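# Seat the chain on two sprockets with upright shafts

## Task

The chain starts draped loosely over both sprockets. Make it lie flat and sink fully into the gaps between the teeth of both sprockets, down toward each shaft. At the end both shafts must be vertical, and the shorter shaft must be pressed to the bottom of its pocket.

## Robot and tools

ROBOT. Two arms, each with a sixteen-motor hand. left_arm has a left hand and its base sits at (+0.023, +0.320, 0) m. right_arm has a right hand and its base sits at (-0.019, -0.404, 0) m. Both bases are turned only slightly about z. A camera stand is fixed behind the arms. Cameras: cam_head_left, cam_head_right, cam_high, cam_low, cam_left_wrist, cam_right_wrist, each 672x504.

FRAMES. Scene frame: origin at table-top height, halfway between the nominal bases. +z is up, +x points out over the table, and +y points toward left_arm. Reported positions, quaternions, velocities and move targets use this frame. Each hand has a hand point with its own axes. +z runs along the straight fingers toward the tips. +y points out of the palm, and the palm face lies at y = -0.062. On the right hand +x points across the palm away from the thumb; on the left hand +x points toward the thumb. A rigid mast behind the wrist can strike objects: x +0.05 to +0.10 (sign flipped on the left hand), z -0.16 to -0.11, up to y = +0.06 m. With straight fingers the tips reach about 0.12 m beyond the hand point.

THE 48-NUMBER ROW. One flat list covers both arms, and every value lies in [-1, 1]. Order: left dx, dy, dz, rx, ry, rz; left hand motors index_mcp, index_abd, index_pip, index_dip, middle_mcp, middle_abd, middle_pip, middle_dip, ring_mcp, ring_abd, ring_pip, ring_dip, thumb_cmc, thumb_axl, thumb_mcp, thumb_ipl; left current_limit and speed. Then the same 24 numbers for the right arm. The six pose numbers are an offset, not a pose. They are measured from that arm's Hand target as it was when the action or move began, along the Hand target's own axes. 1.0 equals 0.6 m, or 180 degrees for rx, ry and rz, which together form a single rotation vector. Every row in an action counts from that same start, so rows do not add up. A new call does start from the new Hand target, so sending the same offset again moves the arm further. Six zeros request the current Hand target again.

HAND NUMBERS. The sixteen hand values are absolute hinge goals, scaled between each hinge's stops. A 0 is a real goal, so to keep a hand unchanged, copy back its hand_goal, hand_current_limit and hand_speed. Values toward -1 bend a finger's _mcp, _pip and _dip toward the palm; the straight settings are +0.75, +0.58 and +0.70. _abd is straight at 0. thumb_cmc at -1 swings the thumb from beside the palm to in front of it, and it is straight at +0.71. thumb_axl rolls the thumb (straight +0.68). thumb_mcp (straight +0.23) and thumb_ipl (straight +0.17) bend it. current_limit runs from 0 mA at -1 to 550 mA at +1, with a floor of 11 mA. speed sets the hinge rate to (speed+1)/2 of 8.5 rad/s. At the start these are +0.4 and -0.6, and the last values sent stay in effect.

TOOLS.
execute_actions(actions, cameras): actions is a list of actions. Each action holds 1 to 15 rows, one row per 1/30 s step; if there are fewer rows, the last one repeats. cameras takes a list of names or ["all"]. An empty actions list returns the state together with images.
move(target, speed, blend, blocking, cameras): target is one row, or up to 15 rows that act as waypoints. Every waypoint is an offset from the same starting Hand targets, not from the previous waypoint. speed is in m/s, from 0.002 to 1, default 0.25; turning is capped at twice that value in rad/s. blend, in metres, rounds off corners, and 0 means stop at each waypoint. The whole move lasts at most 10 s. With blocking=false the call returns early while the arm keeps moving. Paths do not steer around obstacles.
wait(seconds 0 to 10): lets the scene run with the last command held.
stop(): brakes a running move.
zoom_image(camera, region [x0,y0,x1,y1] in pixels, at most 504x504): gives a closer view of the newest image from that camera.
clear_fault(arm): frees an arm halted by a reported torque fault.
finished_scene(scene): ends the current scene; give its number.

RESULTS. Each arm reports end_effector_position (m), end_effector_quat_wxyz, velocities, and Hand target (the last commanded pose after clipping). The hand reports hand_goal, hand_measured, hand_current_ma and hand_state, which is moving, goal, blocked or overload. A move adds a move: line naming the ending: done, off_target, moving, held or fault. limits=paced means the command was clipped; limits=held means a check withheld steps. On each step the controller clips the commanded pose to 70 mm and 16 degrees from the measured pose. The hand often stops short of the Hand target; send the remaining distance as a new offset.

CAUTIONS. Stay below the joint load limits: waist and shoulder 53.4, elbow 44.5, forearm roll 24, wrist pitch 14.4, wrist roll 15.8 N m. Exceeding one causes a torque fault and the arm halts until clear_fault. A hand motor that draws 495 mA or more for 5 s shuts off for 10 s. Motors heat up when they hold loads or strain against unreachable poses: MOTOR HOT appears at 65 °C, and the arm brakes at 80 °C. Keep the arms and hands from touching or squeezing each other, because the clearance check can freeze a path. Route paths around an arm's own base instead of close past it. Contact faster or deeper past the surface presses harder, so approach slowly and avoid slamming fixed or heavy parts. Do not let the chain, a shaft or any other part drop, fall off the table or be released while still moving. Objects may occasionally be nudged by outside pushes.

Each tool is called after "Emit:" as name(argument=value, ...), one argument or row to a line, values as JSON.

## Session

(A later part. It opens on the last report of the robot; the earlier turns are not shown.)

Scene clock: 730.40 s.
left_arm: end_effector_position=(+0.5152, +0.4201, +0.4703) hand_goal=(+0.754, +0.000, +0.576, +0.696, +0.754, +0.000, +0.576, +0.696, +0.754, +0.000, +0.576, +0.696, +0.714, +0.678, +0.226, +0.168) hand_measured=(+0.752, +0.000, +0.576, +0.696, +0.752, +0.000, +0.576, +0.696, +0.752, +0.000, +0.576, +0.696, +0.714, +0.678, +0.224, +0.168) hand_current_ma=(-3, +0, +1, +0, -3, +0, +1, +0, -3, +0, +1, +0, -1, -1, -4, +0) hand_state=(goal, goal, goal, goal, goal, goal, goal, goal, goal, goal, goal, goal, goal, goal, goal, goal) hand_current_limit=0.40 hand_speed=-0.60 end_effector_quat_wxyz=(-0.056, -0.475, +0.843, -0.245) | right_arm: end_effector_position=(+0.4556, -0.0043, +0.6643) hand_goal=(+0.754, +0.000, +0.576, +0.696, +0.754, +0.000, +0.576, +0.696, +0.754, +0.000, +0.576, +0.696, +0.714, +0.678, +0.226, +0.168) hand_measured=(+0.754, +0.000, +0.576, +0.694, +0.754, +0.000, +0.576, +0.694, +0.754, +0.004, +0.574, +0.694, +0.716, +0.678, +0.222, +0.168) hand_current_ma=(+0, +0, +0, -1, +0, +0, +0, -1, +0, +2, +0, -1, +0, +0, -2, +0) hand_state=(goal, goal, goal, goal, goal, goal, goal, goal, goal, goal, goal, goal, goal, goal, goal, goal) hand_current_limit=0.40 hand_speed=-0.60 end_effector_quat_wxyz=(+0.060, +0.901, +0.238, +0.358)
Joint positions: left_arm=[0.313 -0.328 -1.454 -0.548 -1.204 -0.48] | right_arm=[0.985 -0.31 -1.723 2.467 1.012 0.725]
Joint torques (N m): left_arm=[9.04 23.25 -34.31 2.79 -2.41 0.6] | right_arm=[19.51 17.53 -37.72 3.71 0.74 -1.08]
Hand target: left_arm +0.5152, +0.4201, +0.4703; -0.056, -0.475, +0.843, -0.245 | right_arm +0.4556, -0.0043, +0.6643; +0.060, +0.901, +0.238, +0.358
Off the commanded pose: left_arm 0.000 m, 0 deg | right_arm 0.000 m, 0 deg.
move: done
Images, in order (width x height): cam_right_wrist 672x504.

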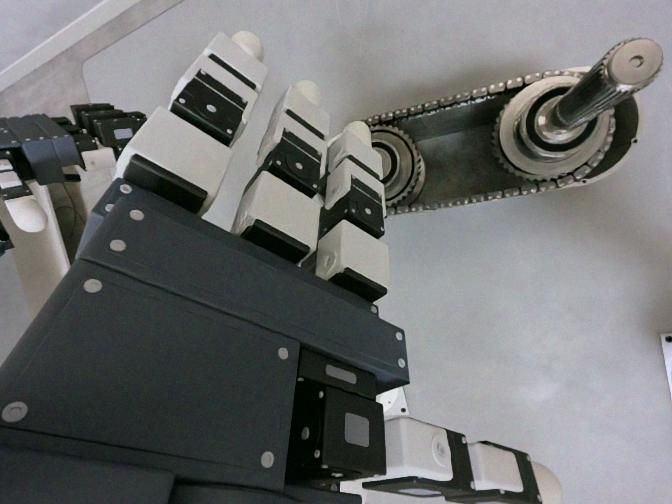

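Emit:
move(
  target=[
    [0.076,-0.0272,0.135,0,0,0,0.754,0,0.576,0.696,0.754,0,0.576,0.696,0.754,0,0.576,0.696,0.714,0.678,0.226,0.168,0.4,-0.6,-0.0987,-0.0913,0.2763,0.04,-0.2355,0.1567,0.754,0,0.576,0.696,0.754,0,0.576,0.696,0.754,0,0.576,0.696,0.714,0.678,0.226,0.168,0.4,-0.6],
    [0.076,-0.0272,0.135,0,0,0,0.754,0,0.576,0.696,0.754,0,0.576,0.696,0.754,0,0.576,0.696,0.714,0.678,0.226,0.168,0.4,-0.6,-0.0987,-0.0913,0.2763,0.04,-0.2355,0.1567,-0.97,0,-0.153,0.55,-0.96,0,-0.153,0.55,-0.73,0,-0.43,0.08,0.714,0.678,0.226,0.168,0.4,-0.6],
  ],
  cameras=["cam_right_wrist","cam_left_wrist"],
  speed=0.25,
)

Scene clock: 778.20 s.
left_arm: end_effector_position=(+0.5152, +0.3401, +0.4203) hand_goal=(+0.754, +0.000, +0.576, +0.696, +0.754, +0.000, +0.576, +0.696, +0.754, +0.000, +0.576, +0.696, +0.714, +0.678, +0.226, +0.168) hand_measured=(+0.752, +0.000, +0.576, +0.696, +0.752, +0.000, +0.576, +0.696, +0.752, +0.000, +0.576, +0.696, +0.714, +0.678, +0.224, +0.168) hand_current_ma=(-3, +0, +1, +0, -3, +0, +1, +0, -3, +0, +1, +0, -1, -1, -4, +0) hand_state=(goal, goal, goal, goal, goal, goal, goal, goal, goal, goal, goal, goal, goal, goal, goal, goal) hand_current_limit=0.40 hand_speed=-0.60 end_effector_quat_wxyz=(-0.056, -0.475, +0.843, -0.245) | right_arm: end_effector_position=(+0.5086, +0.0263, +0.4904) hand_goal=(-0.970, +0.000, -0.152, +0.550, -0.960, +0.000, -0.152, +0.550, -0.730, +0.000, -0.430, +0.080, +0.714, +0.678, +0.226, +0.168) hand_measured=(-0.950, +0.000, -0.148, +0.552, -0.942, +0.000, -0.148, +0.554, -0.710, +0.004, -0.426, +0.082, +0.716, +0.678, +0.222, +0.168) hand_current_ma=(+28, +0, +2, +2, +24, +0, +2, +2, +29, +2, +2, +1, +0, +0, -2, +0) hand_state=(goal, goal, goal, goal, goal, goal, goal, goal, blocked, goal, goal, goal, goal, goal, goal, goal) hand_current_limit=0.40 hand_speed=-0.60 end_effector_quat_wxyz=(-0.001, +1.000, +0.001, +0.000)
Joint positions: left_arm=[0.176 -0.297 -1.303 -0.597 -1.038 -0.519] | right_arm=[0.745 -0.956 -2.461 3.143 1.504 0.751]
Joint torques (N m): left_arm=[-9.09 57.69 -19.86 -2.25 1.86 -1.04] | right_arm=[-21.69 33.83 -36.57 3.04 1.06 0.99]
Hand target: left_arm +0.5152, +0.3401, +0.4203; -0.056, -0.475, +0.843, -0.245 | right_arm +0.5086, +0.0263, +0.4904; -0.001, +1.000, +0.001, +0.000
Off the commanded pose: left_arm 0.000 m, 0 deg | right_arm 0.000 m, 0 deg.
move: done
Images, in order (width x height): cam_left_wrist 672x504, cam_right_wrist 672x504.

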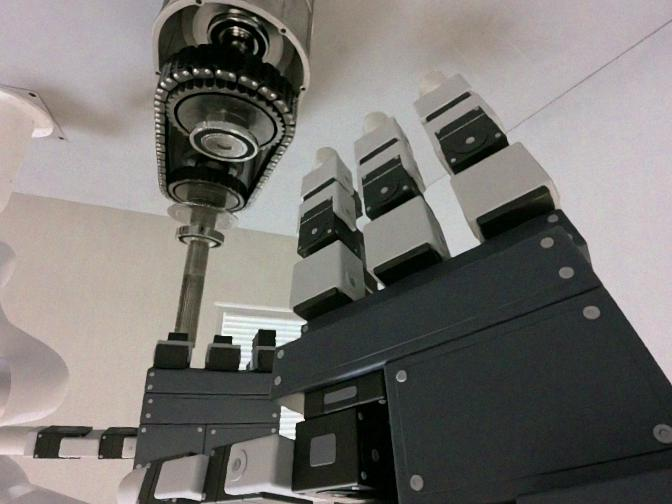

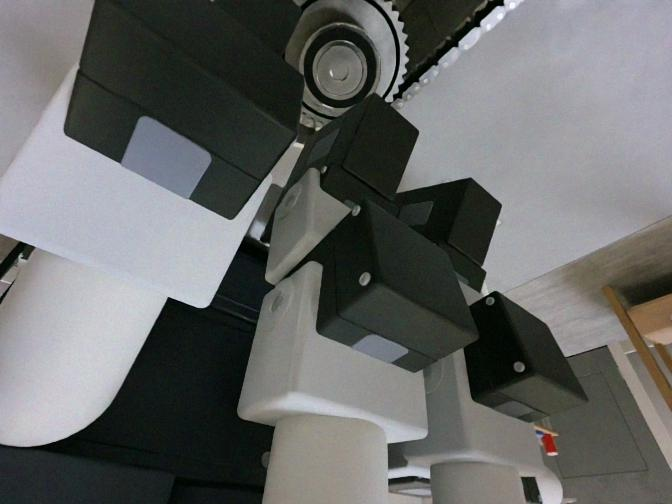

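Emit:
move(
  target=[
    [0,0,0,0,0,0,0.754,0,0.576,0.696,0.754,0,0.576,0.696,0.754,0,0.576,0.696,0.714,0.678,0.226,0.168,0.4,-0.6,0,0,0.3173,0,0,0,-0.97,0,-0.153,0.55,-0.96,0,-0.153,0.55,-0.72,0,-0.43,0.08,0.714,0.678,0.226,0.168,0.4,-0.6],
  ],
  cameras=["cam_low","cam_left_wrist"],
  speed=0.1,
)

Emit:
zoom_image(
  camera="cam_low",
  region=[395, 40, 535, 180],
)

Emit:
zoom_image(
  camera="cam_left_wrist",
  region=[130, 0, 330, 250],
)

Scene clock: 787.27 s.
left_arm: end_effector_position=(+0.5152, +0.3401, +0.4203) hand_goal=(+0.754, +0.000, +0.576, +0.696, +0.754, +0.000, +0.576, +0.696, +0.754, +0.000, +0.576, +0.696, +0.714, +0.678, +0.226, +0.168) hand_measured=(+0.752, +0.000, +0.576, +0.696, +0.752, +0.000, +0.576, +0.696, +0.752, +0.000, +0.576, +0.696, +0.714, +0.678, +0.224, +0.168) hand_current_ma=(-3, +0, +1, +0, -3, +0, +1, +0, -3, +0, +1, +0, -1, -1, -4, +0) hand_state=(goal, goal, goal, goal, goal, goal, goal, goal, goal, goal, goal, goal, goal, goal, goal, goal) hand_current_limit=0.40 hand_speed=-0.60 end_effector_quat_wxyz=(-0.056, -0.475, +0.843, -0.245) | right_arm: end_effector_position=(+0.5085, +0.0265, +0.3000) hand_goal=(-0.970, +0.000, -0.152, +0.550, -0.960, +0.000, -0.152, +0.550, -0.720, +0.000, -0.430, +0.080, +0.714, +0.678, +0.226, +0.168) hand_measured=(-0.950, +0.000, -0.148, +0.552, -0.942, +0.000, -0.148, +0.554, -0.710, +0.004, -0.426, +0.082, +0.716, +0.678, +0.222, +0.168) hand_current_ma=(+27, +0, +2, +2, +23, +0, +2, +2, +12, +2, +2, +1, +0, +0, -2, +0) hand_state=(goal, goal, goal, goal, goal, goal, goal, goal, goal, goal, goal, goal, goal, goal, goal, goal) hand_current_limit=0.40 hand_speed=-0.60 end_effector_quat_wxyz=(-0.001, +1.000, +0.001, +0.000)
Joint positions: left_arm=[0.176 -0.297 -1.303 -0.597 -1.038 -0.519] | right_arm=[0.745 -0.916 -1.967 3.143 1.051 0.751]
Joint torques (N m): left_arm=[-8.5 55.11 -19.7 -2.67 1.73 -1.02] | right_arm=[21.48 35.66 -18.32 4.35 -1.2 -0.99]
Hand target: left_arm +0.5152, +0.3401, +0.4203; -0.056, -0.475, +0.843, -0.245 | right_arm +0.5085, +0.0265, +0.3000; -0.001, +1.000, +0.001, +0.000
Off the commanded pose: left_arm 0.000 m, 0 deg | right_arm 0.000 m, 0 deg.
move: done
Images, in order (width x height): cam_low 672x504, cam_left_wrist 672x504.

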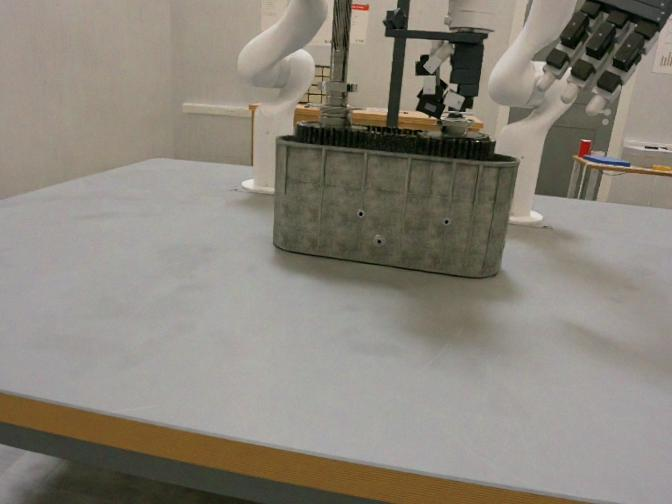

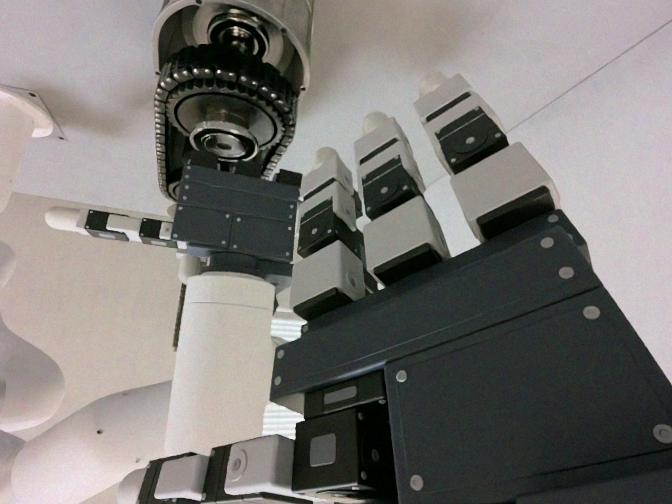

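Scaled by 3.600.

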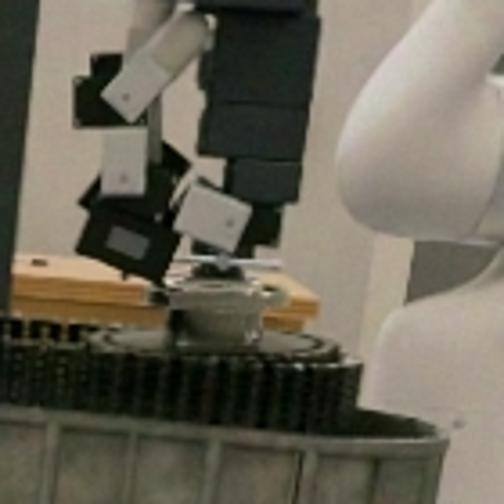

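Scaled by 2.016.

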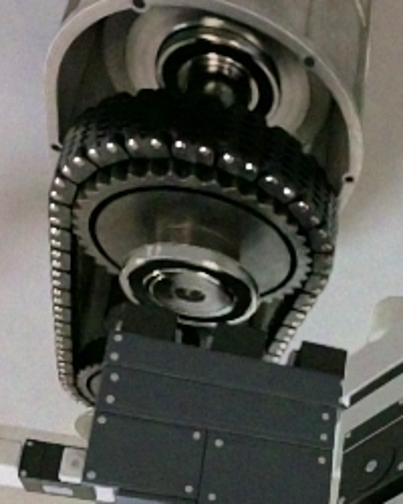

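Emit:
move(
  target=[
    [0,0,0,0,0,0,0.754,0,0.576,0.696,0.754,0,0.576,0.696,0.754,0,0.576,0.696,0.714,0.678,0.226,0.168,0.4,-0.6,-0.0108,0.0262,0,0,0,0,-0.97,0,-0.153,0.55,-0.96,0,-0.153,0.55,-0.72,0,-0.43,0.08,0.714,0.678,0.226,0.168,0.4,-0.6],
    [0,0,0,0,0,0,0.754,0,0.576,0.696,0.754,0,0.576,0.696,0.754,0,0.576,0.696,0.714,0.678,0.226,0.168,0.4,-0.6,-0.0108,0.0262,0.03,0,0,0,-0.97,0,-0.153,0.55,-0.96,0,-0.153,0.55,-0.72,0,-0.43,0.08,0.714,0.678,0.226,0.168,0.4,-0.6],
  ],
  cameras=["cam_low","cam_left_wrist"],
  speed=0.03,
)

Emit:
zoom_image(
  camera="cam_low",
  region=[395, 40, 535, 180],
)

Emit:
zoom_image(
  camera="cam_left_wrist",
  region=[130, 0, 330, 250],
)

Scene clock: 798.40 s.
left_arm: end_effector_position=(+0.5152, +0.3401, +0.4203) hand_goal=(+0.754, +0.000, +0.576, +0.696, +0.754, +0.000, +0.576, +0.696, +0.754, +0.000, +0.576, +0.696, +0.714, +0.678, +0.226, +0.168) hand_measured=(+0.752, +0.000, +0.576, +0.696, +0.752, +0.000, +0.576, +0.696, +0.752, +0.000, +0.576, +0.696, +0.714, +0.678, +0.224, +0.168) hand_current_ma=(-3, +0, +1, +0, -3, +0, +1, +0, -3, +0, +1, +0, -1, -1, -4, +0) hand_state=(goal, goal, goal, goal, goal, goal, goal, goal, goal, goal, goal, goal, goal, goal, goal, goal) hand_current_limit=0.40 hand_speed=-0.60 end_effector_quat_wxyz=(-0.056, -0.475, +0.843, -0.245) | right_arm: end_effector_position=(+0.5020, +0.0107, +0.2820) hand_goal=(-0.970, +0.000, -0.152, +0.550, -0.960, +0.000, -0.152, +0.550, -0.720, +0.000, -0.430, +0.080, +0.714, +0.678, +0.226, +0.168) hand_measured=(-0.950, +0.000, -0.148, +0.552, -0.942, +0.000, -0.148, +0.554, -0.710, +0.004, -0.426, +0.082, +0.716, +0.678, +0.222, +0.168) hand_current_ma=(+27, +0, +2, +2, +23, +0, +2, +2, +12, +2, +2, +1, +0, +0, -2, +0) hand_state=(goal, goal, goal, goal, goal, goal, goal, goal, goal, goal, goal, goal, goal, goal, goal, goal) hand_current_limit=0.40 hand_speed=-0.60 end_effector_quat_wxyz=(-0.001, +1.000, +0.001, +0.000)
Joint positions: left_arm=[0.176 -0.297 -1.303 -0.597 -1.038 -0.519] | right_arm=[0.736 -0.879 -1.864 3.143 0.984 0.741]
Joint torques (N m): left_arm=[-8.72 55.39 -19.68 -2.51 1.73 -0.98] | right_arm=[-19.4 34.22 -18.59 4.92 -1.1 -0.9]
Hand target: left_arm +0.5152, +0.3401, +0.4203; -0.056, -0.475, +0.843, -0.245 | right_arm +0.5020, +0.0108, +0.2820; -0.001, +1.000, +0.001, +0.000
Off the commanded pose: left_arm 0.000 m, 0 deg | right_arm 0.000 m, 0 deg.
move: done
Images, in order (width x height): cam_low 672x504, cam_left_wrist 672x504.

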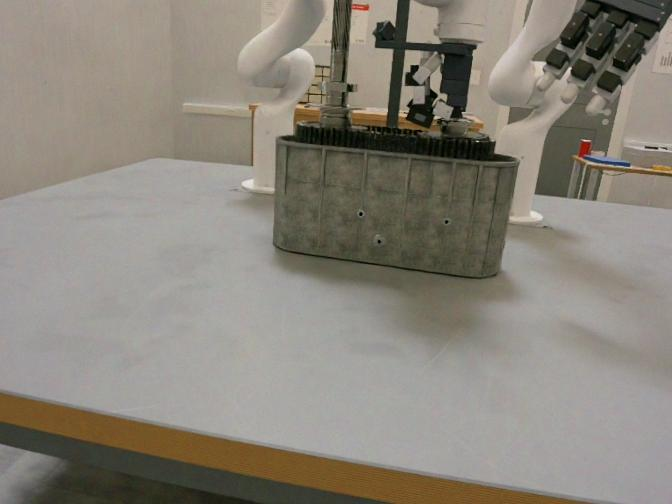

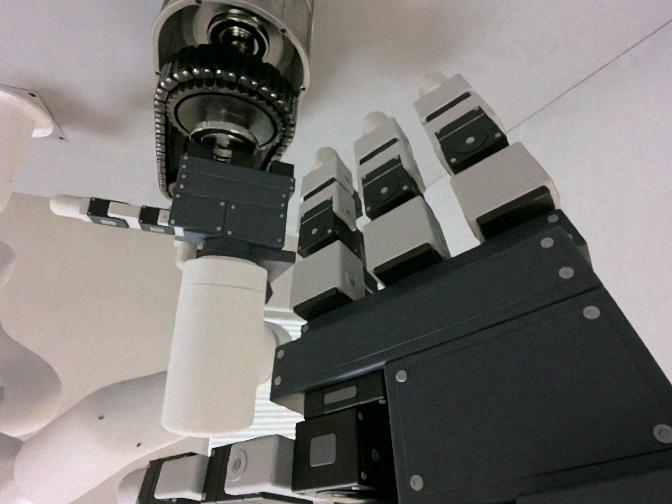

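Scaled by 3.600.

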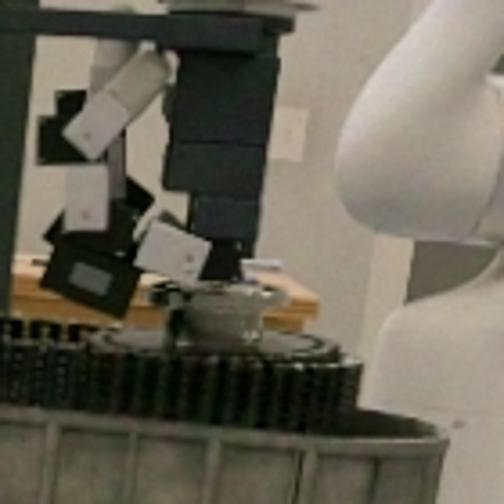

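Scaled by 2.016.

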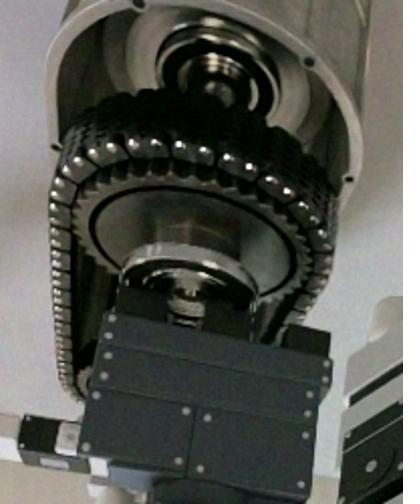

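Emit:
move(
  target=[
    [0,0,0,0,0,0,0.754,0,0.576,0.696,0.754,0,0.576,0.696,0.754,0,0.576,0.696,0.714,0.678,0.226,0.168,0.4,-0.6,0,0,0.0117,0,0,0,-0.97,0,-0.153,0.55,-0.96,0,-0.153,0.55,-0.72,0,-0.43,0.08,0.714,0.678,0.226,0.168,0.4,-0.6],
  ],
  cameras=["cam_low","cam_left_wrist"],
  speed=0.015,
)

Emit:
zoom_image(
  camera="cam_low",
  region=[395, 40, 535, 180],
)

Emit:
zoom_image(
  camera="cam_left_wrist",
  region=[130, 0, 330, 250],
)

Scene clock: 804.60 s.
left_arm: end_effector_position=(+0.5152, +0.3401, +0.4203) hand_goal=(+0.754, +0.000, +0.576, +0.696, +0.754, +0.000, +0.576, +0.696, +0.754, +0.000, +0.576, +0.696, +0.714, +0.678, +0.226, +0.168) hand_measured=(+0.752, +0.000, +0.576, +0.696, +0.752, +0.000, +0.576, +0.696, +0.752, +0.000, +0.576, +0.696, +0.714, +0.678, +0.224, +0.168) hand_current_ma=(-3, +0, +1, +0, -3, +0, +1, +0, -3, +0, +1, +0, -1, -1, -4, +0) hand_state=(goal, goal, goal, goal, goal, goal, goal, goal, goal, goal, goal, goal, goal, goal, goal, goal) hand_current_limit=0.40 hand_speed=-0.60 end_effector_quat_wxyz=(-0.056, -0.475, +0.843, -0.245) | right_arm: end_effector_position=(+0.5021, +0.0109, +0.2760) hand_goal=(-0.970, +0.000, -0.152, +0.550, -0.960, +0.000, -0.152, +0.550, -0.720, +0.000, -0.430, +0.080, +0.714, +0.678, +0.226, +0.168) hand_measured=(-0.998, +0.000, -0.148, +0.552, -0.944, +0.000, -0.148, +0.554, -0.710, +0.004, -0.426, +0.082, +0.716, +0.678, +0.222, +0.168) hand_current_ma=(-47, +0, +2, +2, +22, +0, +2, +2, +12, +2, +2, +1, +0, +0, -2, +0) hand_state=(blocked, goal, goal, goal, goal, goal, goal, goal, goal, goal, goal, goal, goal, goal, goal, goal) hand_current_limit=0.40 hand_speed=-0.60 end_effector_quat_wxyz=(-0.001, +1.000, +0.001, +0.000)
Joint positions: left_arm=[0.176 -0.297 -1.303 -0.597 -1.038 -0.519] | right_arm=[0.736 -0.883 -1.857 3.143 0.973 0.741]
Joint torques (N m): left_arm=[-7.63 53.91 -19.6 -2.21 1.67 -0.95] | right_arm=[3.49 3.7 15.13 0.95 -6 -0.44]
Hand target: left_arm +0.5152, +0.3401, +0.4203; -0.056, -0.475, +0.843, -0.245 | right_arm +0.5020, +0.0108, +0.2749; -0.001, +1.000, +0.001, +0.000
Off the commanded pose: left_arm 0.000 m, 0 deg | right_arm 0.001 m, 0 deg.
move: done
Images, in order (width x height): cam_low 672x504, cam_left_wrist 672x504.

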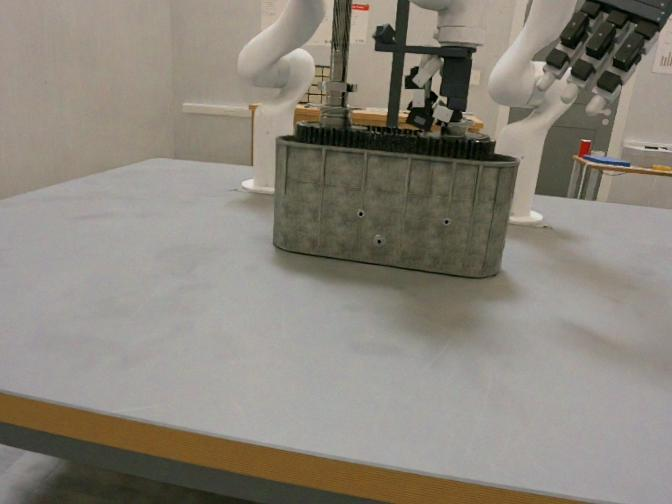

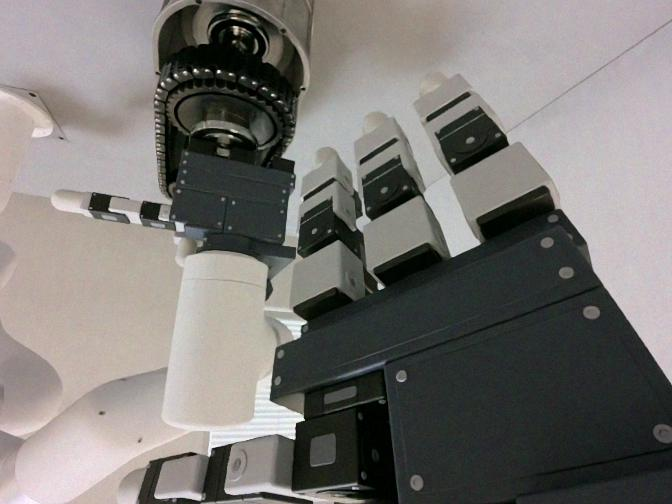

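Scaled by 3.600.

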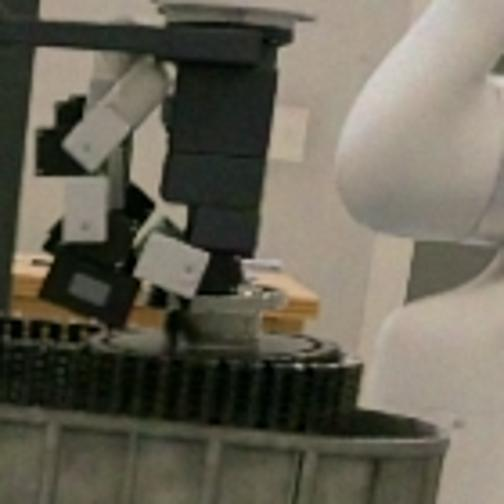

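Scaled by 2.016.

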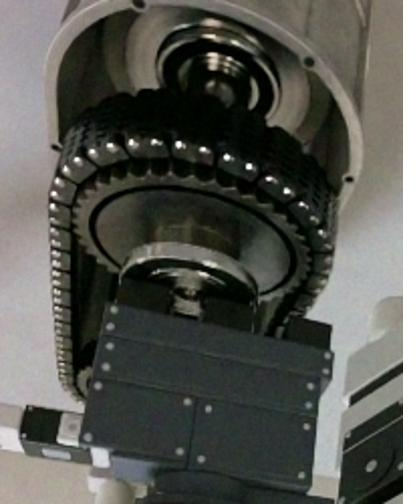

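Emit:
zoom_image(
  camera="cam_low",
  region=[280, 90, 400, 170],
)

Emit:
zoom_image(
  camera="cam_low",
  region=[390, 100, 510, 180],
)

Scaled by 4.200.

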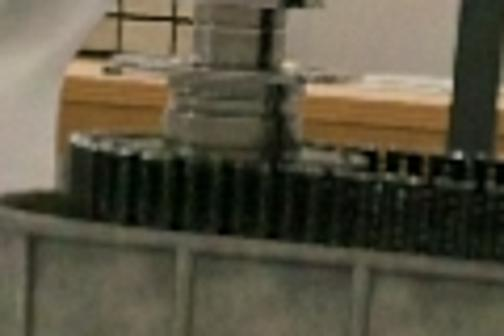

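Scaled by 4.200.

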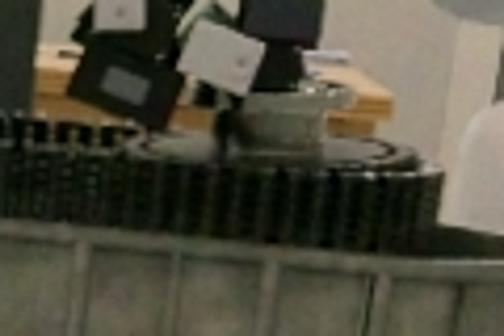

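Emit:
move(
  target=[
    [-0.0558,0.0708,0.2073,0.0451,0.0692,-0.0115,0.754,0,0.576,0.696,0.754,0,0.576,0.696,0.754,0,0.576,0.696,0.714,0.678,0.226,0.168,0.4,-0.6,0,0,-0.2,0,0,0,-0.97,0,-0.153,0.55,-0.96,0,-0.153,0.55,-0.72,0,-0.43,0.08,0.714,0.678,0.226,0.168,0.4,-0.6],
  ],
  cameras=["cam_left_wrist"],
  speed=0.1,
)

Emit:
zoom_image(
  camera="cam_left_wrist",
  region=[90, 30, 330, 230],
)

Scene clock: 840.80 s.
left_arm: end_effector_position=(+0.5153, +0.3261, +0.2855) hand_goal=(+0.754, +0.000, +0.576, +0.696, +0.754, +0.000, +0.576, +0.696, +0.754, +0.000, +0.576, +0.696, +0.714, +0.678, +0.226, +0.168) hand_measured=(+0.752, +0.000, +0.576, +0.696, +0.750, +0.000, +0.576, +0.696, +0.750, +0.000, +0.576, +0.696, +0.712, +0.678, +0.224, +0.168) hand_current_ma=(-4, +0, +1, +0, -4, +0, +1, +0, -5, +0, +1, +0, -2, -1, -4, +0) hand_state=(goal, goal, goal, goal, goal, goal, goal, goal, goal, goal, goal, goal, goal, goal, goal, goal) hand_current_limit=0.40 hand_speed=-0.60 end_effector_quat_wxyz=(-0.118, -0.464, +0.804, -0.353) | right_arm: end_effector_position=(+0.5021, +0.0106, +0.3950) hand_goal=(-0.970, +0.000, -0.152, +0.550, -0.960, +0.000, -0.152, +0.550, -0.720, +0.000, -0.430, +0.080, +0.714, +0.678, +0.226, +0.168) hand_measured=(-0.964, +0.000, -0.148, +0.552, -0.944, +0.000, -0.148, +0.554, -0.710, +0.004, -0.426, +0.082, +0.716, +0.678, +0.222, +0.168) hand_current_ma=(+4, +0, +2, +1, +22, +0, +2, +2, +12, +2, +2, +1, +0, +0, -2, +0) hand_state=(goal, goal, goal, goal, goal, goal, goal, goal, goal, goal, goal, goal, goal, goal, goal, goal) hand_current_limit=0.40 hand_speed=-0.60 end_effector_quat_wxyz=(-0.001, +1.000, +0.001, +0.000)
Joint positions: left_arm=[0.244 -0.478 -1.154 -0.961 -1.001 -0.111] | right_arm=[0.736 -0.826 -2.029 3.143 1.202 0.742]
Joint torques (N m): left_arm=[7.91 25.45 -17.01 -2.99 -2.98 0.75] | right_arm=[-22.51 33.47 -39.03 -6.63 1.12 0.95]
Hand target: left_arm +0.5153, +0.3261, +0.2854; -0.118, -0.464, +0.804, -0.353 | right_arm +0.5021, +0.0106, +0.3949; -0.001, +1.000, +0.001, +0.000
Off the commanded pose: left_arm 0.000 m, 0 deg | right_arm 0.000 m, 0 deg.
move: done
Images, in order (width x height): cam_left_wrist 672x504.

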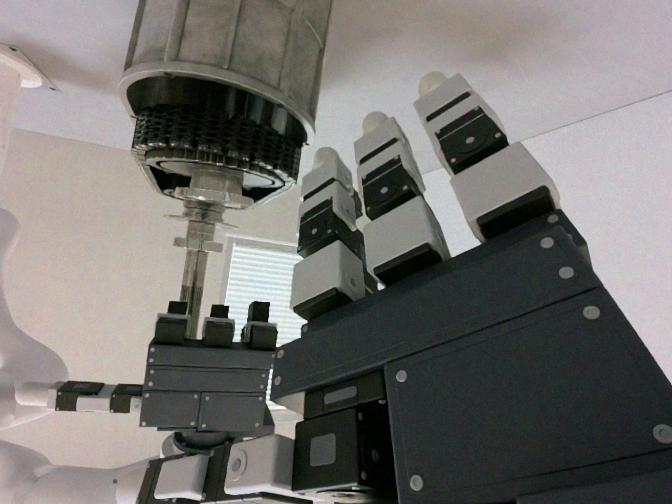

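Scaled by 2.100.

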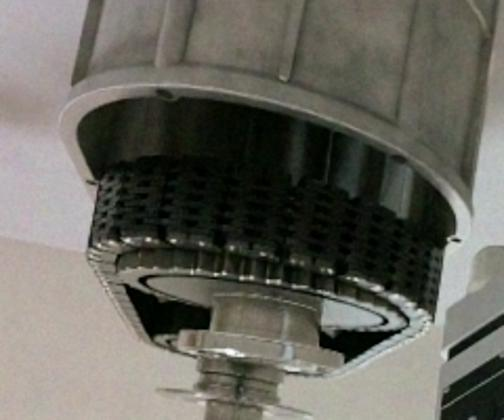

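Emit:
zoom_image(
  camera="cam_left_wrist",
  region=[125, 130, 225, 215],
)

Emit:
zoom_image(
  camera="cam_left_wrist",
  region=[210, 120, 320, 215],
)

Scaled by 5.040.

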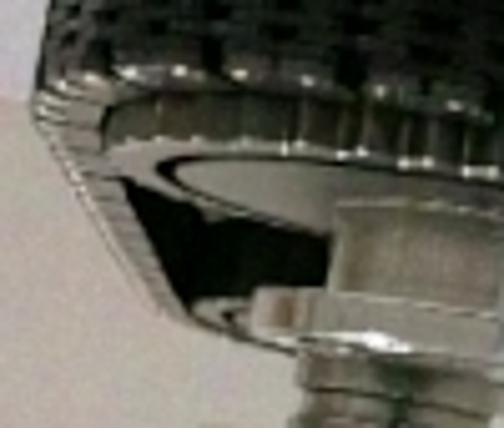

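Scaled by 4.582.

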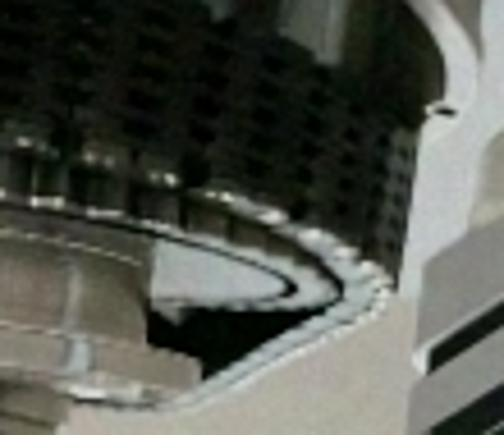

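Emit:
move(
  target=[
    [0.0,0.0,-0.15,-0.0451,-0.0692,0.0115,0.754,0,0.576,0.696,0.754,0,0.576,0.696,0.754,0,0.576,0.696,0.714,0.678,0.226,0.168,0.4,-0.6,0,0,-0.0,0,0,0,-0.97,0,-0.153,0.55,-0.96,0,-0.153,0.55,-0.72,0,-0.43,0.08,0.714,0.678,0.226,0.168,0.4,-0.6],
  ],
  cameras=["cam_left_wrist"],
  speed=0.15,
)

Emit:
zoom_image(
  camera="cam_left_wrist",
  region=[130, 0, 330, 200],
)

Scene clock: 871.77 s.
left_arm: end_effector_position=(+0.5029, +0.3870, +0.3505) hand_goal=(+0.754, +0.000, +0.576, +0.696, +0.754, +0.000, +0.576, +0.696, +0.754, +0.000, +0.576, +0.696, +0.714, +0.678, +0.226, +0.168) hand_measured=(+0.750, +0.000, +0.576, +0.696, +0.750, +0.000, +0.576, +0.696, +0.750, +0.000, +0.576, +0.696, +0.712, +0.678, +0.224, +0.168) hand_current_ma=(-4, +0, +1, +0, -4, +0, +1, +0, -5, +0, +1, +0, -2, -1, -4, +0) hand_state=(goal, goal, goal, goal, goal, goal, goal, goal, goal, goal, goal, goal, goal, goal, goal, goal) hand_current_limit=0.40 hand_speed=-0.60 end_effector_quat_wxyz=(-0.056, -0.475, +0.843, -0.245) | right_arm: end_effector_position=(+0.5021, +0.0106, +0.3949) hand_goal=(-0.970, +0.000, -0.152, +0.550, -0.960, +0.000, -0.152, +0.550, -0.720, +0.000, -0.430, +0.080, +0.714, +0.678, +0.226, +0.168) hand_measured=(-0.964, +0.000, -0.148, +0.552, -0.944, +0.000, -0.148, +0.554, -0.710, +0.004, -0.426, +0.082, +0.716, +0.678, +0.222, +0.168) hand_current_ma=(+4, +0, +2, +1, +22, +0, +2, +2, +12, +2, +2, +1, +0, +0, -2, +0) hand_state=(goal, goal, goal, goal, goal, goal, goal, goal, goal, goal, goal, goal, goal, goal, goal, goal) hand_current_limit=0.40 hand_speed=-0.60 end_effector_quat_wxyz=(-0.001, +1.000, +0.001, +0.000)
Joint positions: left_arm=[0.263 -0.347 -1.206 -0.637 -0.958 -0.349] | right_arm=[0.736 -0.826 -2.029 3.143 1.202 0.742]
Joint torques (N m): left_arm=[8.34 59.79 -33.45 2.94 0.88 -1.08] | right_arm=[-21.15 34.34 -38.94 -6.58 1.12 1.13]
Hand target: left_arm +0.5029, +0.3870, +0.3505; -0.056, -0.475, +0.843, -0.245 | right_arm +0.5021, +0.0106, +0.3949; -0.001, +1.000, +0.001, +0.000
Off the commanded pose: left_arm 0.000 m, 0 deg | right_arm 0.000 m, 0 deg.
move: done
Images, in order (width x height): cam_left_wrist 672x504.

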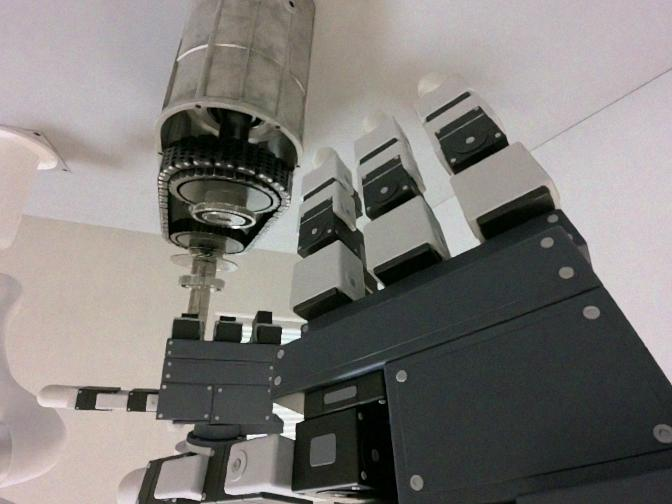

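Scaled by 2.520.

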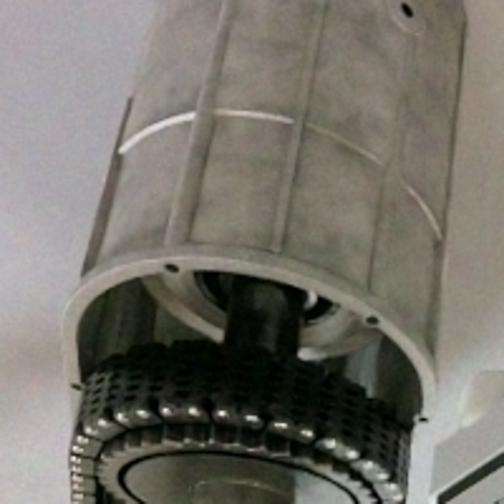

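Emit:
zoom_image(
  camera="cam_left_wrist",
  region=[180, 95, 290, 170],
)

Scaled by 4.582.

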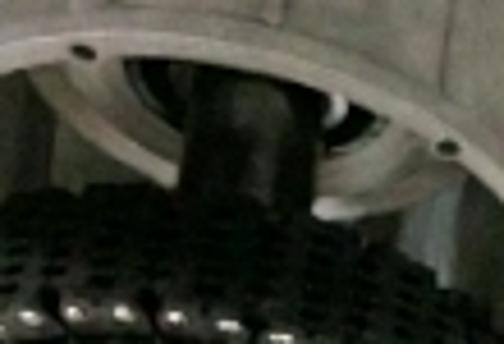

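Emit:
move(
  target=[
    [0,0,0,0,0,0,0.754,0,0.576,0.696,0.754,0,0.576,0.696,0.754,0,0.576,0.696,0.714,0.678,0.226,0.168,0.4,-0.6,0,0,-0.3417,0,0,0,-0.97,0,-0.153,0.55,-0.96,0,-0.153,0.55,-0.72,0,-0.43,0.08,0.714,0.678,0.226,0.168,0.4,-0.6],
    [0.1402,-0.1078,0.0942,-0.1202,-0.1847,0.0307,0.754,0,0.576,0.696,0.754,0,0.576,0.696,0.754,0,0.576,0.696,0.714,0.678,0.226,0.168,0.4,-0.6,0,0,-0.3417,0,0,0,-0.97,0,-0.153,0.55,-0.96,0,-0.153,0.55,-0.72,0,-0.43,0.08,0.714,0.678,0.226,0.168,0.4,-0.6],
  ],
  cameras=["cam_left_wrist"],
  speed=0.2,
)

Emit:
zoom_image(
  camera="cam_left_wrist",
  region=[80, 30, 330, 280],
)

Scene clock: 899.77 s.
left_arm: end_effector_position=(+0.5187, +0.2679, +0.3520) hand_goal=(+0.754, +0.000, +0.576, +0.696, +0.754, +0.000, +0.576, +0.696, +0.754, +0.000, +0.576, +0.696, +0.714, +0.678, +0.226, +0.168) hand_measured=(+0.750, +0.000, +0.576, +0.696, +0.750, +0.000, +0.576, +0.696, +0.750, +0.000, +0.576, +0.696, +0.712, +0.678, +0.224, +0.168) hand_current_ma=(-4, +0, +1, +0, -5, +0, +1, +0, -5, +0, +1, +0, -2, -1, -4, +0) hand_state=(goal, goal, goal, goal, goal, goal, goal, goal, goal, goal, goal, goal, goal, goal, goal, goal) hand_current_limit=0.40 hand_speed=-0.60 end_effector_quat_wxyz=(+0.110, -0.466, +0.876, +0.058) | right_arm: end_effector_position=(+0.5012, +0.0094, +0.5990) hand_goal=(-0.970, +0.000, -0.152, +0.550, -0.960, +0.000, -0.152, +0.550, -0.720, +0.000, -0.430, +0.080, +0.714, +0.678, +0.226, +0.168) hand_measured=(-0.964, +0.000, -0.148, +0.552, -0.944, +0.000, -0.148, +0.554, -0.710, +0.004, -0.426, +0.082, +0.716, +0.678, +0.222, +0.168) hand_current_ma=(+6, +0, +2, +1, +21, +0, +2, +2, +12, +2, +2, +1, +0, +0, -2, +0) hand_state=(goal, goal, goal, goal, goal, goal, goal, goal, goal, goal, goal, goal, goal, goal, goal, goal) hand_current_limit=0.40 hand_speed=-0.60 end_effector_quat_wxyz=(-0.039, +0.997, +0.020, +0.059)
Joint positions: left_arm=[-0.24 -0.364 -1.24 0.324 -0.81 -1.422] | right_arm=[0.746 -0.971 -2.768 3.121 1.656 0.711]
Joint torques (N m): left_arm=[-10.03 24.32 -34.53 3.51 -2.07 -0.95] | right_arm=[19.93 48.95 -31.99 -6.33 -1.25 -0.99]
Hand target: left_arm +0.5187, +0.2679, +0.3520; +0.110, -0.466, +0.876, +0.058 | right_arm +0.5022, +0.0104, +0.6000; -0.001, +1.000, +0.001, +0.000
Off the commanded pose: left_arm 0.000 m, 0 deg | right_arm 0.002 m, 8 deg.
elbow stopped short (right arm): the move would have taken joint 3 (elbow) straighter than the controller allows.
move: off_target (right_arm)
Images, in order (width x height): cam_left_wrist 672x504.

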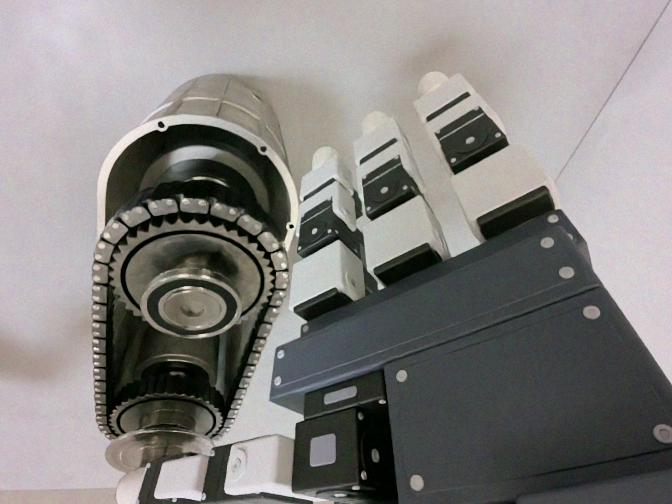

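Scaled by 2.016.

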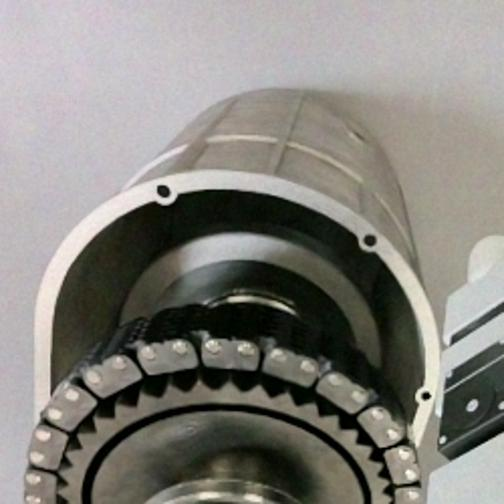

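Emit:
zoom_image(
  camera="cam_left_wrist",
  region=[90, 110, 300, 320],
)

Emit:
zoom_image(
  camera="cam_left_wrist",
  region=[130, 120, 270, 220],
)

Scaled by 2.400.

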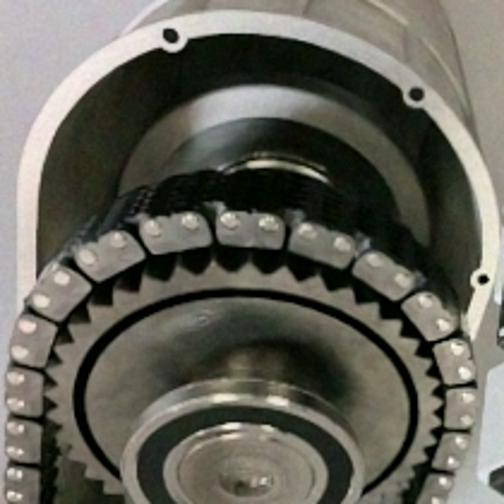

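Scaled by 3.600.

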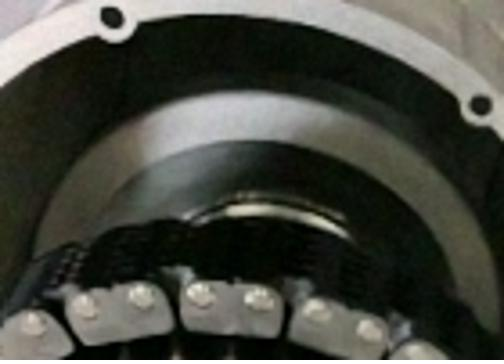

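Emit:
move(
  target=[
    [-0.122,0.072,-0.0867,0.1202,0.1847,-0.0307,0.754,0,0.576,0.696,0.754,0,0.576,0.696,0.754,0,0.576,0.696,0.714,0.678,0.226,0.168,0.4,-0.6,0,0,0.1667,0,0,0,-0.97,0,-0.153,0.55,-0.96,0,-0.153,0.55,-0.72,0,-0.43,0.08,0.714,0.678,0.226,0.168,0.4,-0.6],
  ],
  cameras=["cam_left_wrist"],
  speed=0.2,
)

Emit:
zoom_image(
  camera="cam_left_wrist",
  region=[180, 0, 300, 90],
)

Scene clock: 931.57 s.
left_arm: end_effector_position=(+0.5153, +0.3402, +0.4205) hand_goal=(+0.754, +0.000, +0.576, +0.696, +0.754, +0.000, +0.576, +0.696, +0.754, +0.000, +0.576, +0.696, +0.714, +0.678, +0.226, +0.168) hand_measured=(+0.750, +0.000, +0.576, +0.696, +0.750, +0.000, +0.576, +0.696, +0.750, +0.000, +0.576, +0.696, +0.712, +0.678, +0.224, +0.168) hand_current_ma=(-4, +0, +1, +0, -5, +0, +1, +0, -5, +0, +1, +0, -2, -1, -4, +0) hand_state=(goal, goal, goal, goal, goal, goal, goal, goal, goal, goal, goal, goal, goal, goal, goal, goal) hand_current_limit=0.40 hand_speed=-0.60 end_effector_quat_wxyz=(-0.056, -0.475, +0.843, -0.245) | right_arm: end_effector_position=(+0.5022, +0.0105, +0.5000) hand_goal=(-0.970, +0.000, -0.152, +0.550, -0.960, +0.000, -0.152, +0.550, -0.720, +0.000, -0.430, +0.080, +0.714, +0.678, +0.226, +0.168) hand_measured=(-0.964, +0.000, -0.148, +0.552, -0.944, +0.000, -0.148, +0.554, -0.710, +0.004, -0.426, +0.082, +0.716, +0.678, +0.222, +0.168) hand_current_ma=(+6, +0, +2, +1, +21, +0, +2, +2, +12, +2, +2, +1, +0, +0, -2, +0) hand_state=(goal, goal, goal, goal, goal, goal, goal, goal, goal, goal, goal, goal, goal, goal, goal, goal) hand_current_limit=0.40 hand_speed=-0.60 end_effector_quat_wxyz=(-0.001, +1.000, +0.001, +0.000)
Joint positions: left_arm=[0.176 -0.297 -1.304 -0.597 -1.038 -0.519] | right_arm=[0.736 -0.874 -2.342 3.143 1.468 0.742]
Joint torques (N m): left_arm=[8.16 21.12 -34.48 -1.96 -2.42 0.83] | right_arm=[-22.09 32.04 -16.2 4.59 -0.99 0.85]
Hand target: left_arm +0.5153, +0.3402, +0.4205; -0.056, -0.475, +0.843, -0.245 | right_arm +0.5022, +0.0105, +0.4999; -0.001, +1.000, +0.001, +0.000
Off the commanded pose: left_arm 0.000 m, 0 deg | right_arm 0.000 m, 0 deg.
move: done
Images, in order (width x height): cam_left_wrist 672x504.

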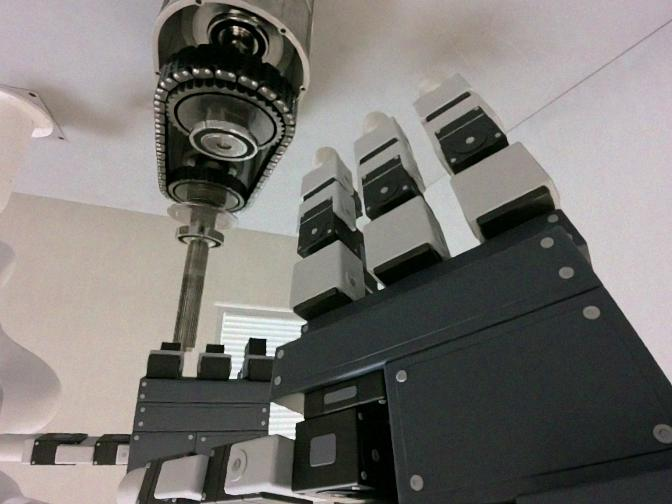

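Scaled by 4.200.

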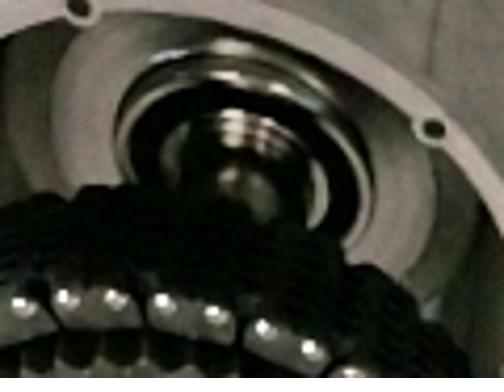

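Emit:
move(
  target=[
    [0,0,0,0,0,0,0.754,0,0.576,0.696,0.754,0,0.576,0.696,0.754,0,0.576,0.696,0.714,0.678,0.226,0.168,0.4,-0.6,0,0,0.35,0,0,0,-0.97,0,-0.153,0.55,-0.96,0,-0.153,0.55,-0.72,0,-0.43,0.08,0.714,0.678,0.226,0.168,0.4,-0.6],
    [0,0,0,0,0,0,0.754,0,0.576,0.696,0.754,0,0.576,0.696,0.754,0,0.576,0.696,0.714,0.678,0.226,0.168,0.4,-0.6,0,0,0.3745,0,0,0,-0.97,0,-0.153,0.55,-0.96,0,-0.153,0.55,-0.72,0,-0.43,0.08,0.714,0.678,0.226,0.168,0.4,-0.6],
    [0,0,0,0,0,0,0.754,0,0.576,0.696,0.754,0,0.576,0.696,0.754,0,0.576,0.696,0.714,0.678,0.226,0.168,0.4,-0.6,0,-0.0067,0.3745,0,0,0,-0.97,0,-0.153,0.55,-0.96,0,-0.153,0.55,-0.72,0,-0.43,0.08,0.714,0.678,0.226,0.168,0.4,-0.6],
  ],
  cameras=["cam_left_wrist"],
  speed=[0.1, 0.02, 0.01],
)

Emit:
zoom_image(
  camera="cam_left_wrist",
  region=[180, 0, 300, 90],
)

Scene clock: 971.90 s.
left_arm: end_effector_position=(+0.5153, +0.3402, +0.4205) hand_goal=(+0.754, +0.000, +0.576, +0.696, +0.754, +0.000, +0.576, +0.696, +0.754, +0.000, +0.576, +0.696, +0.714, +0.678, +0.226, +0.168) hand_measured=(+0.750, +0.000, +0.576, +0.696, +0.750, +0.000, +0.576, +0.696, +0.750, +0.000, +0.576, +0.696, +0.712, +0.678, +0.224, +0.168) hand_current_ma=(-4, +0, +1, +0, -5, +0, +1, +0, -5, +0, +1, +0, -2, -1, -4, +0) hand_state=(goal, goal, goal, goal, goal, goal, goal, goal, goal, goal, goal, goal, goal, goal, goal, goal) hand_current_limit=0.40 hand_speed=-0.60 end_effector_quat_wxyz=(-0.056, -0.475, +0.843, -0.245) | right_arm: end_effector_position=(+0.5020, +0.0148, +0.2759) hand_goal=(-0.970, +0.000, -0.152, +0.550, -0.960, +0.000, -0.152, +0.550, -0.720, +0.000, -0.430, +0.080, +0.714, +0.678, +0.226, +0.168) hand_measured=(-0.998, +0.000, -0.148, +0.552, -0.944, +0.000, -0.148, +0.554, -0.710, +0.004, -0.426, +0.082, +0.716, +0.678, +0.222, +0.168) hand_current_ma=(-47, +0, +2, +1, +21, +0, +2, +2, +12, +2, +2, +1, +0, +0, -2, +0) hand_state=(blocked, goal, goal, goal, goal, goal, goal, goal, goal, goal, goal, goal, goal, goal, goal, goal) hand_current_limit=0.40 hand_speed=-0.60 end_effector_quat_wxyz=(-0.001, +1.000, +0.001, +0.000)
Joint positions: left_arm=[0.176 -0.297 -1.304 -0.597 -1.038 -0.519] | right_arm=[0.74 -0.892 -1.871 3.143 0.979 0.745]
Joint torques (N m): left_arm=[9.19 21.1 -34.47 -2.73 -2.24 0.67] | right_arm=[24 7.67 -21.7 -6.56 -3.58 1.6]
Hand target: left_arm +0.5153, +0.3402, +0.4205; -0.056, -0.475, +0.843, -0.245 | right_arm +0.5020, +0.0148, +0.2753; -0.001, +1.000, +0.001, +0.000
Off the commanded pose: left_arm 0.000 m, 0 deg | right_arm 0.001 m, 0 deg.
move: done
Images, in order (width x height): cam_left_wrist 672x504.

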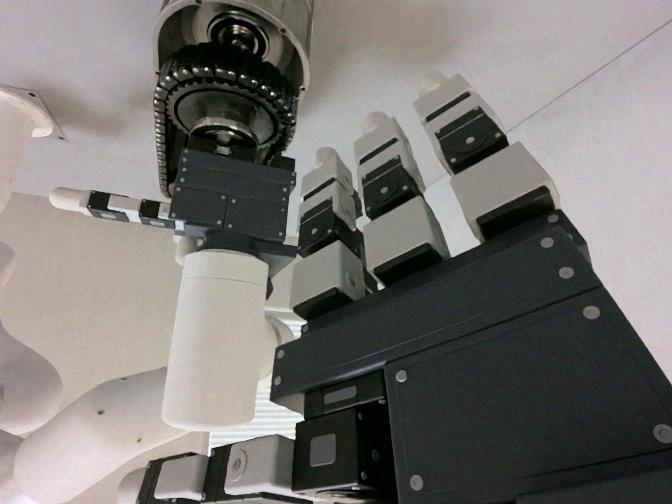

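Scaled by 4.200.

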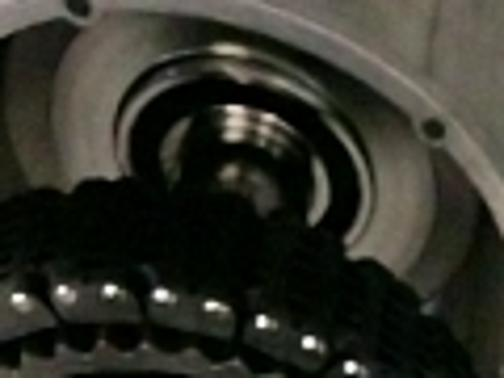

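Emit:
move(
  target=[
    [0,0,0,0,0,0,0.754,0,0.576,0.696,0.754,0,0.576,0.696,0.754,0,0.576,0.696,0.714,0.678,0.226,0.168,0.4,-0.6,0.0067,0,0.0,0,0,0,-0.97,0,-0.153,0.55,-0.96,0,-0.153,0.55,-0.72,0,-0.43,0.08,0.714,0.678,0.226,0.168,0.4,-0.6],
    [0,0,0,0,0,0,0.754,0,0.576,0.696,0.754,0,0.576,0.696,0.754,0,0.576,0.696,0.714,0.678,0.226,0.168,0.4,-0.6,-0.0067,0,0.0,0,0,0,-0.97,0,-0.153,0.55,-0.96,0,-0.153,0.55,-0.72,0,-0.43,0.08,0.714,0.678,0.226,0.168,0.4,-0.6],
    [0,0,0,0,0,0,0.754,0,0.576,0.696,0.754,0,0.576,0.696,0.754,0,0.576,0.696,0.714,0.678,0.226,0.168,0.4,-0.6,0,-0.0067,0.0,0,0,0,-0.97,0,-0.153,0.55,-0.96,0,-0.153,0.55,-0.72,0,-0.43,0.08,0.714,0.678,0.226,0.168,0.4,-0.6],
    [0,0,0,0,0,0,0.754,0,0.576,0.696,0.754,0,0.576,0.696,0.754,0,0.576,0.696,0.714,0.678,0.226,0.168,0.4,-0.6,0,-0.0067,0.001,0,0,0,-0.97,0,-0.153,0.55,-0.96,0,-0.153,0.55,-0.72,0,-0.43,0.08,0.714,0.678,0.226,0.168,0.4,-0.6],
  ],
  cameras=["cam_left_wrist"],
  speed=0.02,
)

Emit:
zoom_image(
  camera="cam_left_wrist",
  region=[180, 0, 300, 90],
)

Scene clock: 984.53 s.
left_arm: end_effector_position=(+0.5153, +0.3402, +0.4205) hand_goal=(+0.754, +0.000, +0.576, +0.696, +0.754, +0.000, +0.576, +0.696, +0.754, +0.000, +0.576, +0.696, +0.714, +0.678, +0.226, +0.168) hand_measured=(+0.750, +0.000, +0.576, +0.696, +0.750, +0.000, +0.576, +0.696, +0.750, +0.000, +0.576, +0.696, +0.712, +0.678, +0.224, +0.168) hand_current_ma=(-4, +0, +1, +0, -5, +0, +1, +0, -5, +0, +1, +0, -2, -1, -4, +0) hand_state=(goal, goal, goal, goal, goal, goal, goal, goal, goal, goal, goal, goal, goal, goal, goal, goal) hand_current_limit=0.40 hand_speed=-0.60 end_effector_quat_wxyz=(-0.056, -0.475, +0.843, -0.245) | right_arm: end_effector_position=(+0.5020, +0.0188, +0.2752) hand_goal=(-0.970, +0.000, -0.152, +0.550, -0.960, +0.000, -0.152, +0.550, -0.720, +0.000, -0.430, +0.080, +0.714, +0.678, +0.226, +0.168) hand_measured=(-0.988, +0.000, -0.148, +0.552, -0.964, +0.000, -0.148, +0.554, -0.710, +0.004, -0.426, +0.082, +0.716, +0.678, +0.222, +0.168) hand_current_ma=(-25, +0, +2, +1, -4, +0, +2, +2, +12, +2, +2, +1, +0, +0, -2, +0) hand_state=(goal, goal, goal, goal, goal, goal, goal, goal, goal, goal, goal, goal, goal, goal, goal, goal) hand_current_limit=0.40 hand_speed=-0.60 end_effector_quat_wxyz=(-0.001, +1.000, +0.001, +0.000)
Joint positions: left_arm=[0.176 -0.297 -1.304 -0.597 -1.038 -0.519] | right_arm=[0.744 -0.901 -1.885 3.143 0.984 0.749]
Joint torques (N m): left_arm=[8.47 20.19 -34.4 -2.39 -2.1 0.75] | right_arm=[18.84 8.68 -19.5 -3.68 -4.7 1.25]
Hand target: left_arm +0.5153, +0.3402, +0.4205; -0.056, -0.475, +0.843, -0.245 | right_arm +0.5020, +0.0188, +0.2747; -0.001, +1.000, +0.001, +0.000
Off the commanded pose: left_arm 0.000 m, 0 deg | right_arm 0.001 m, 0 deg.
move: done
Images, in order (width x height): cam_left_wrist 672x504.

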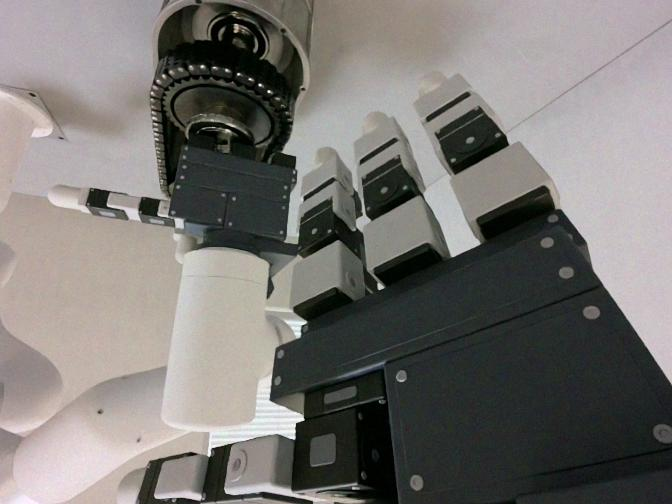

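Scaled by 4.200.

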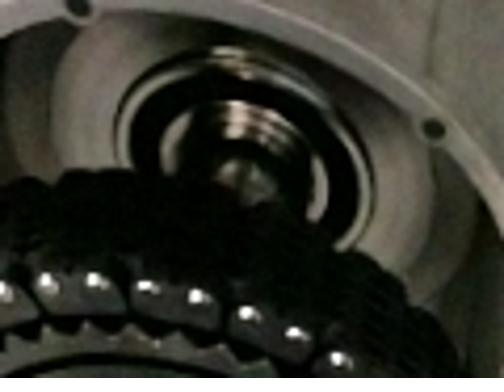

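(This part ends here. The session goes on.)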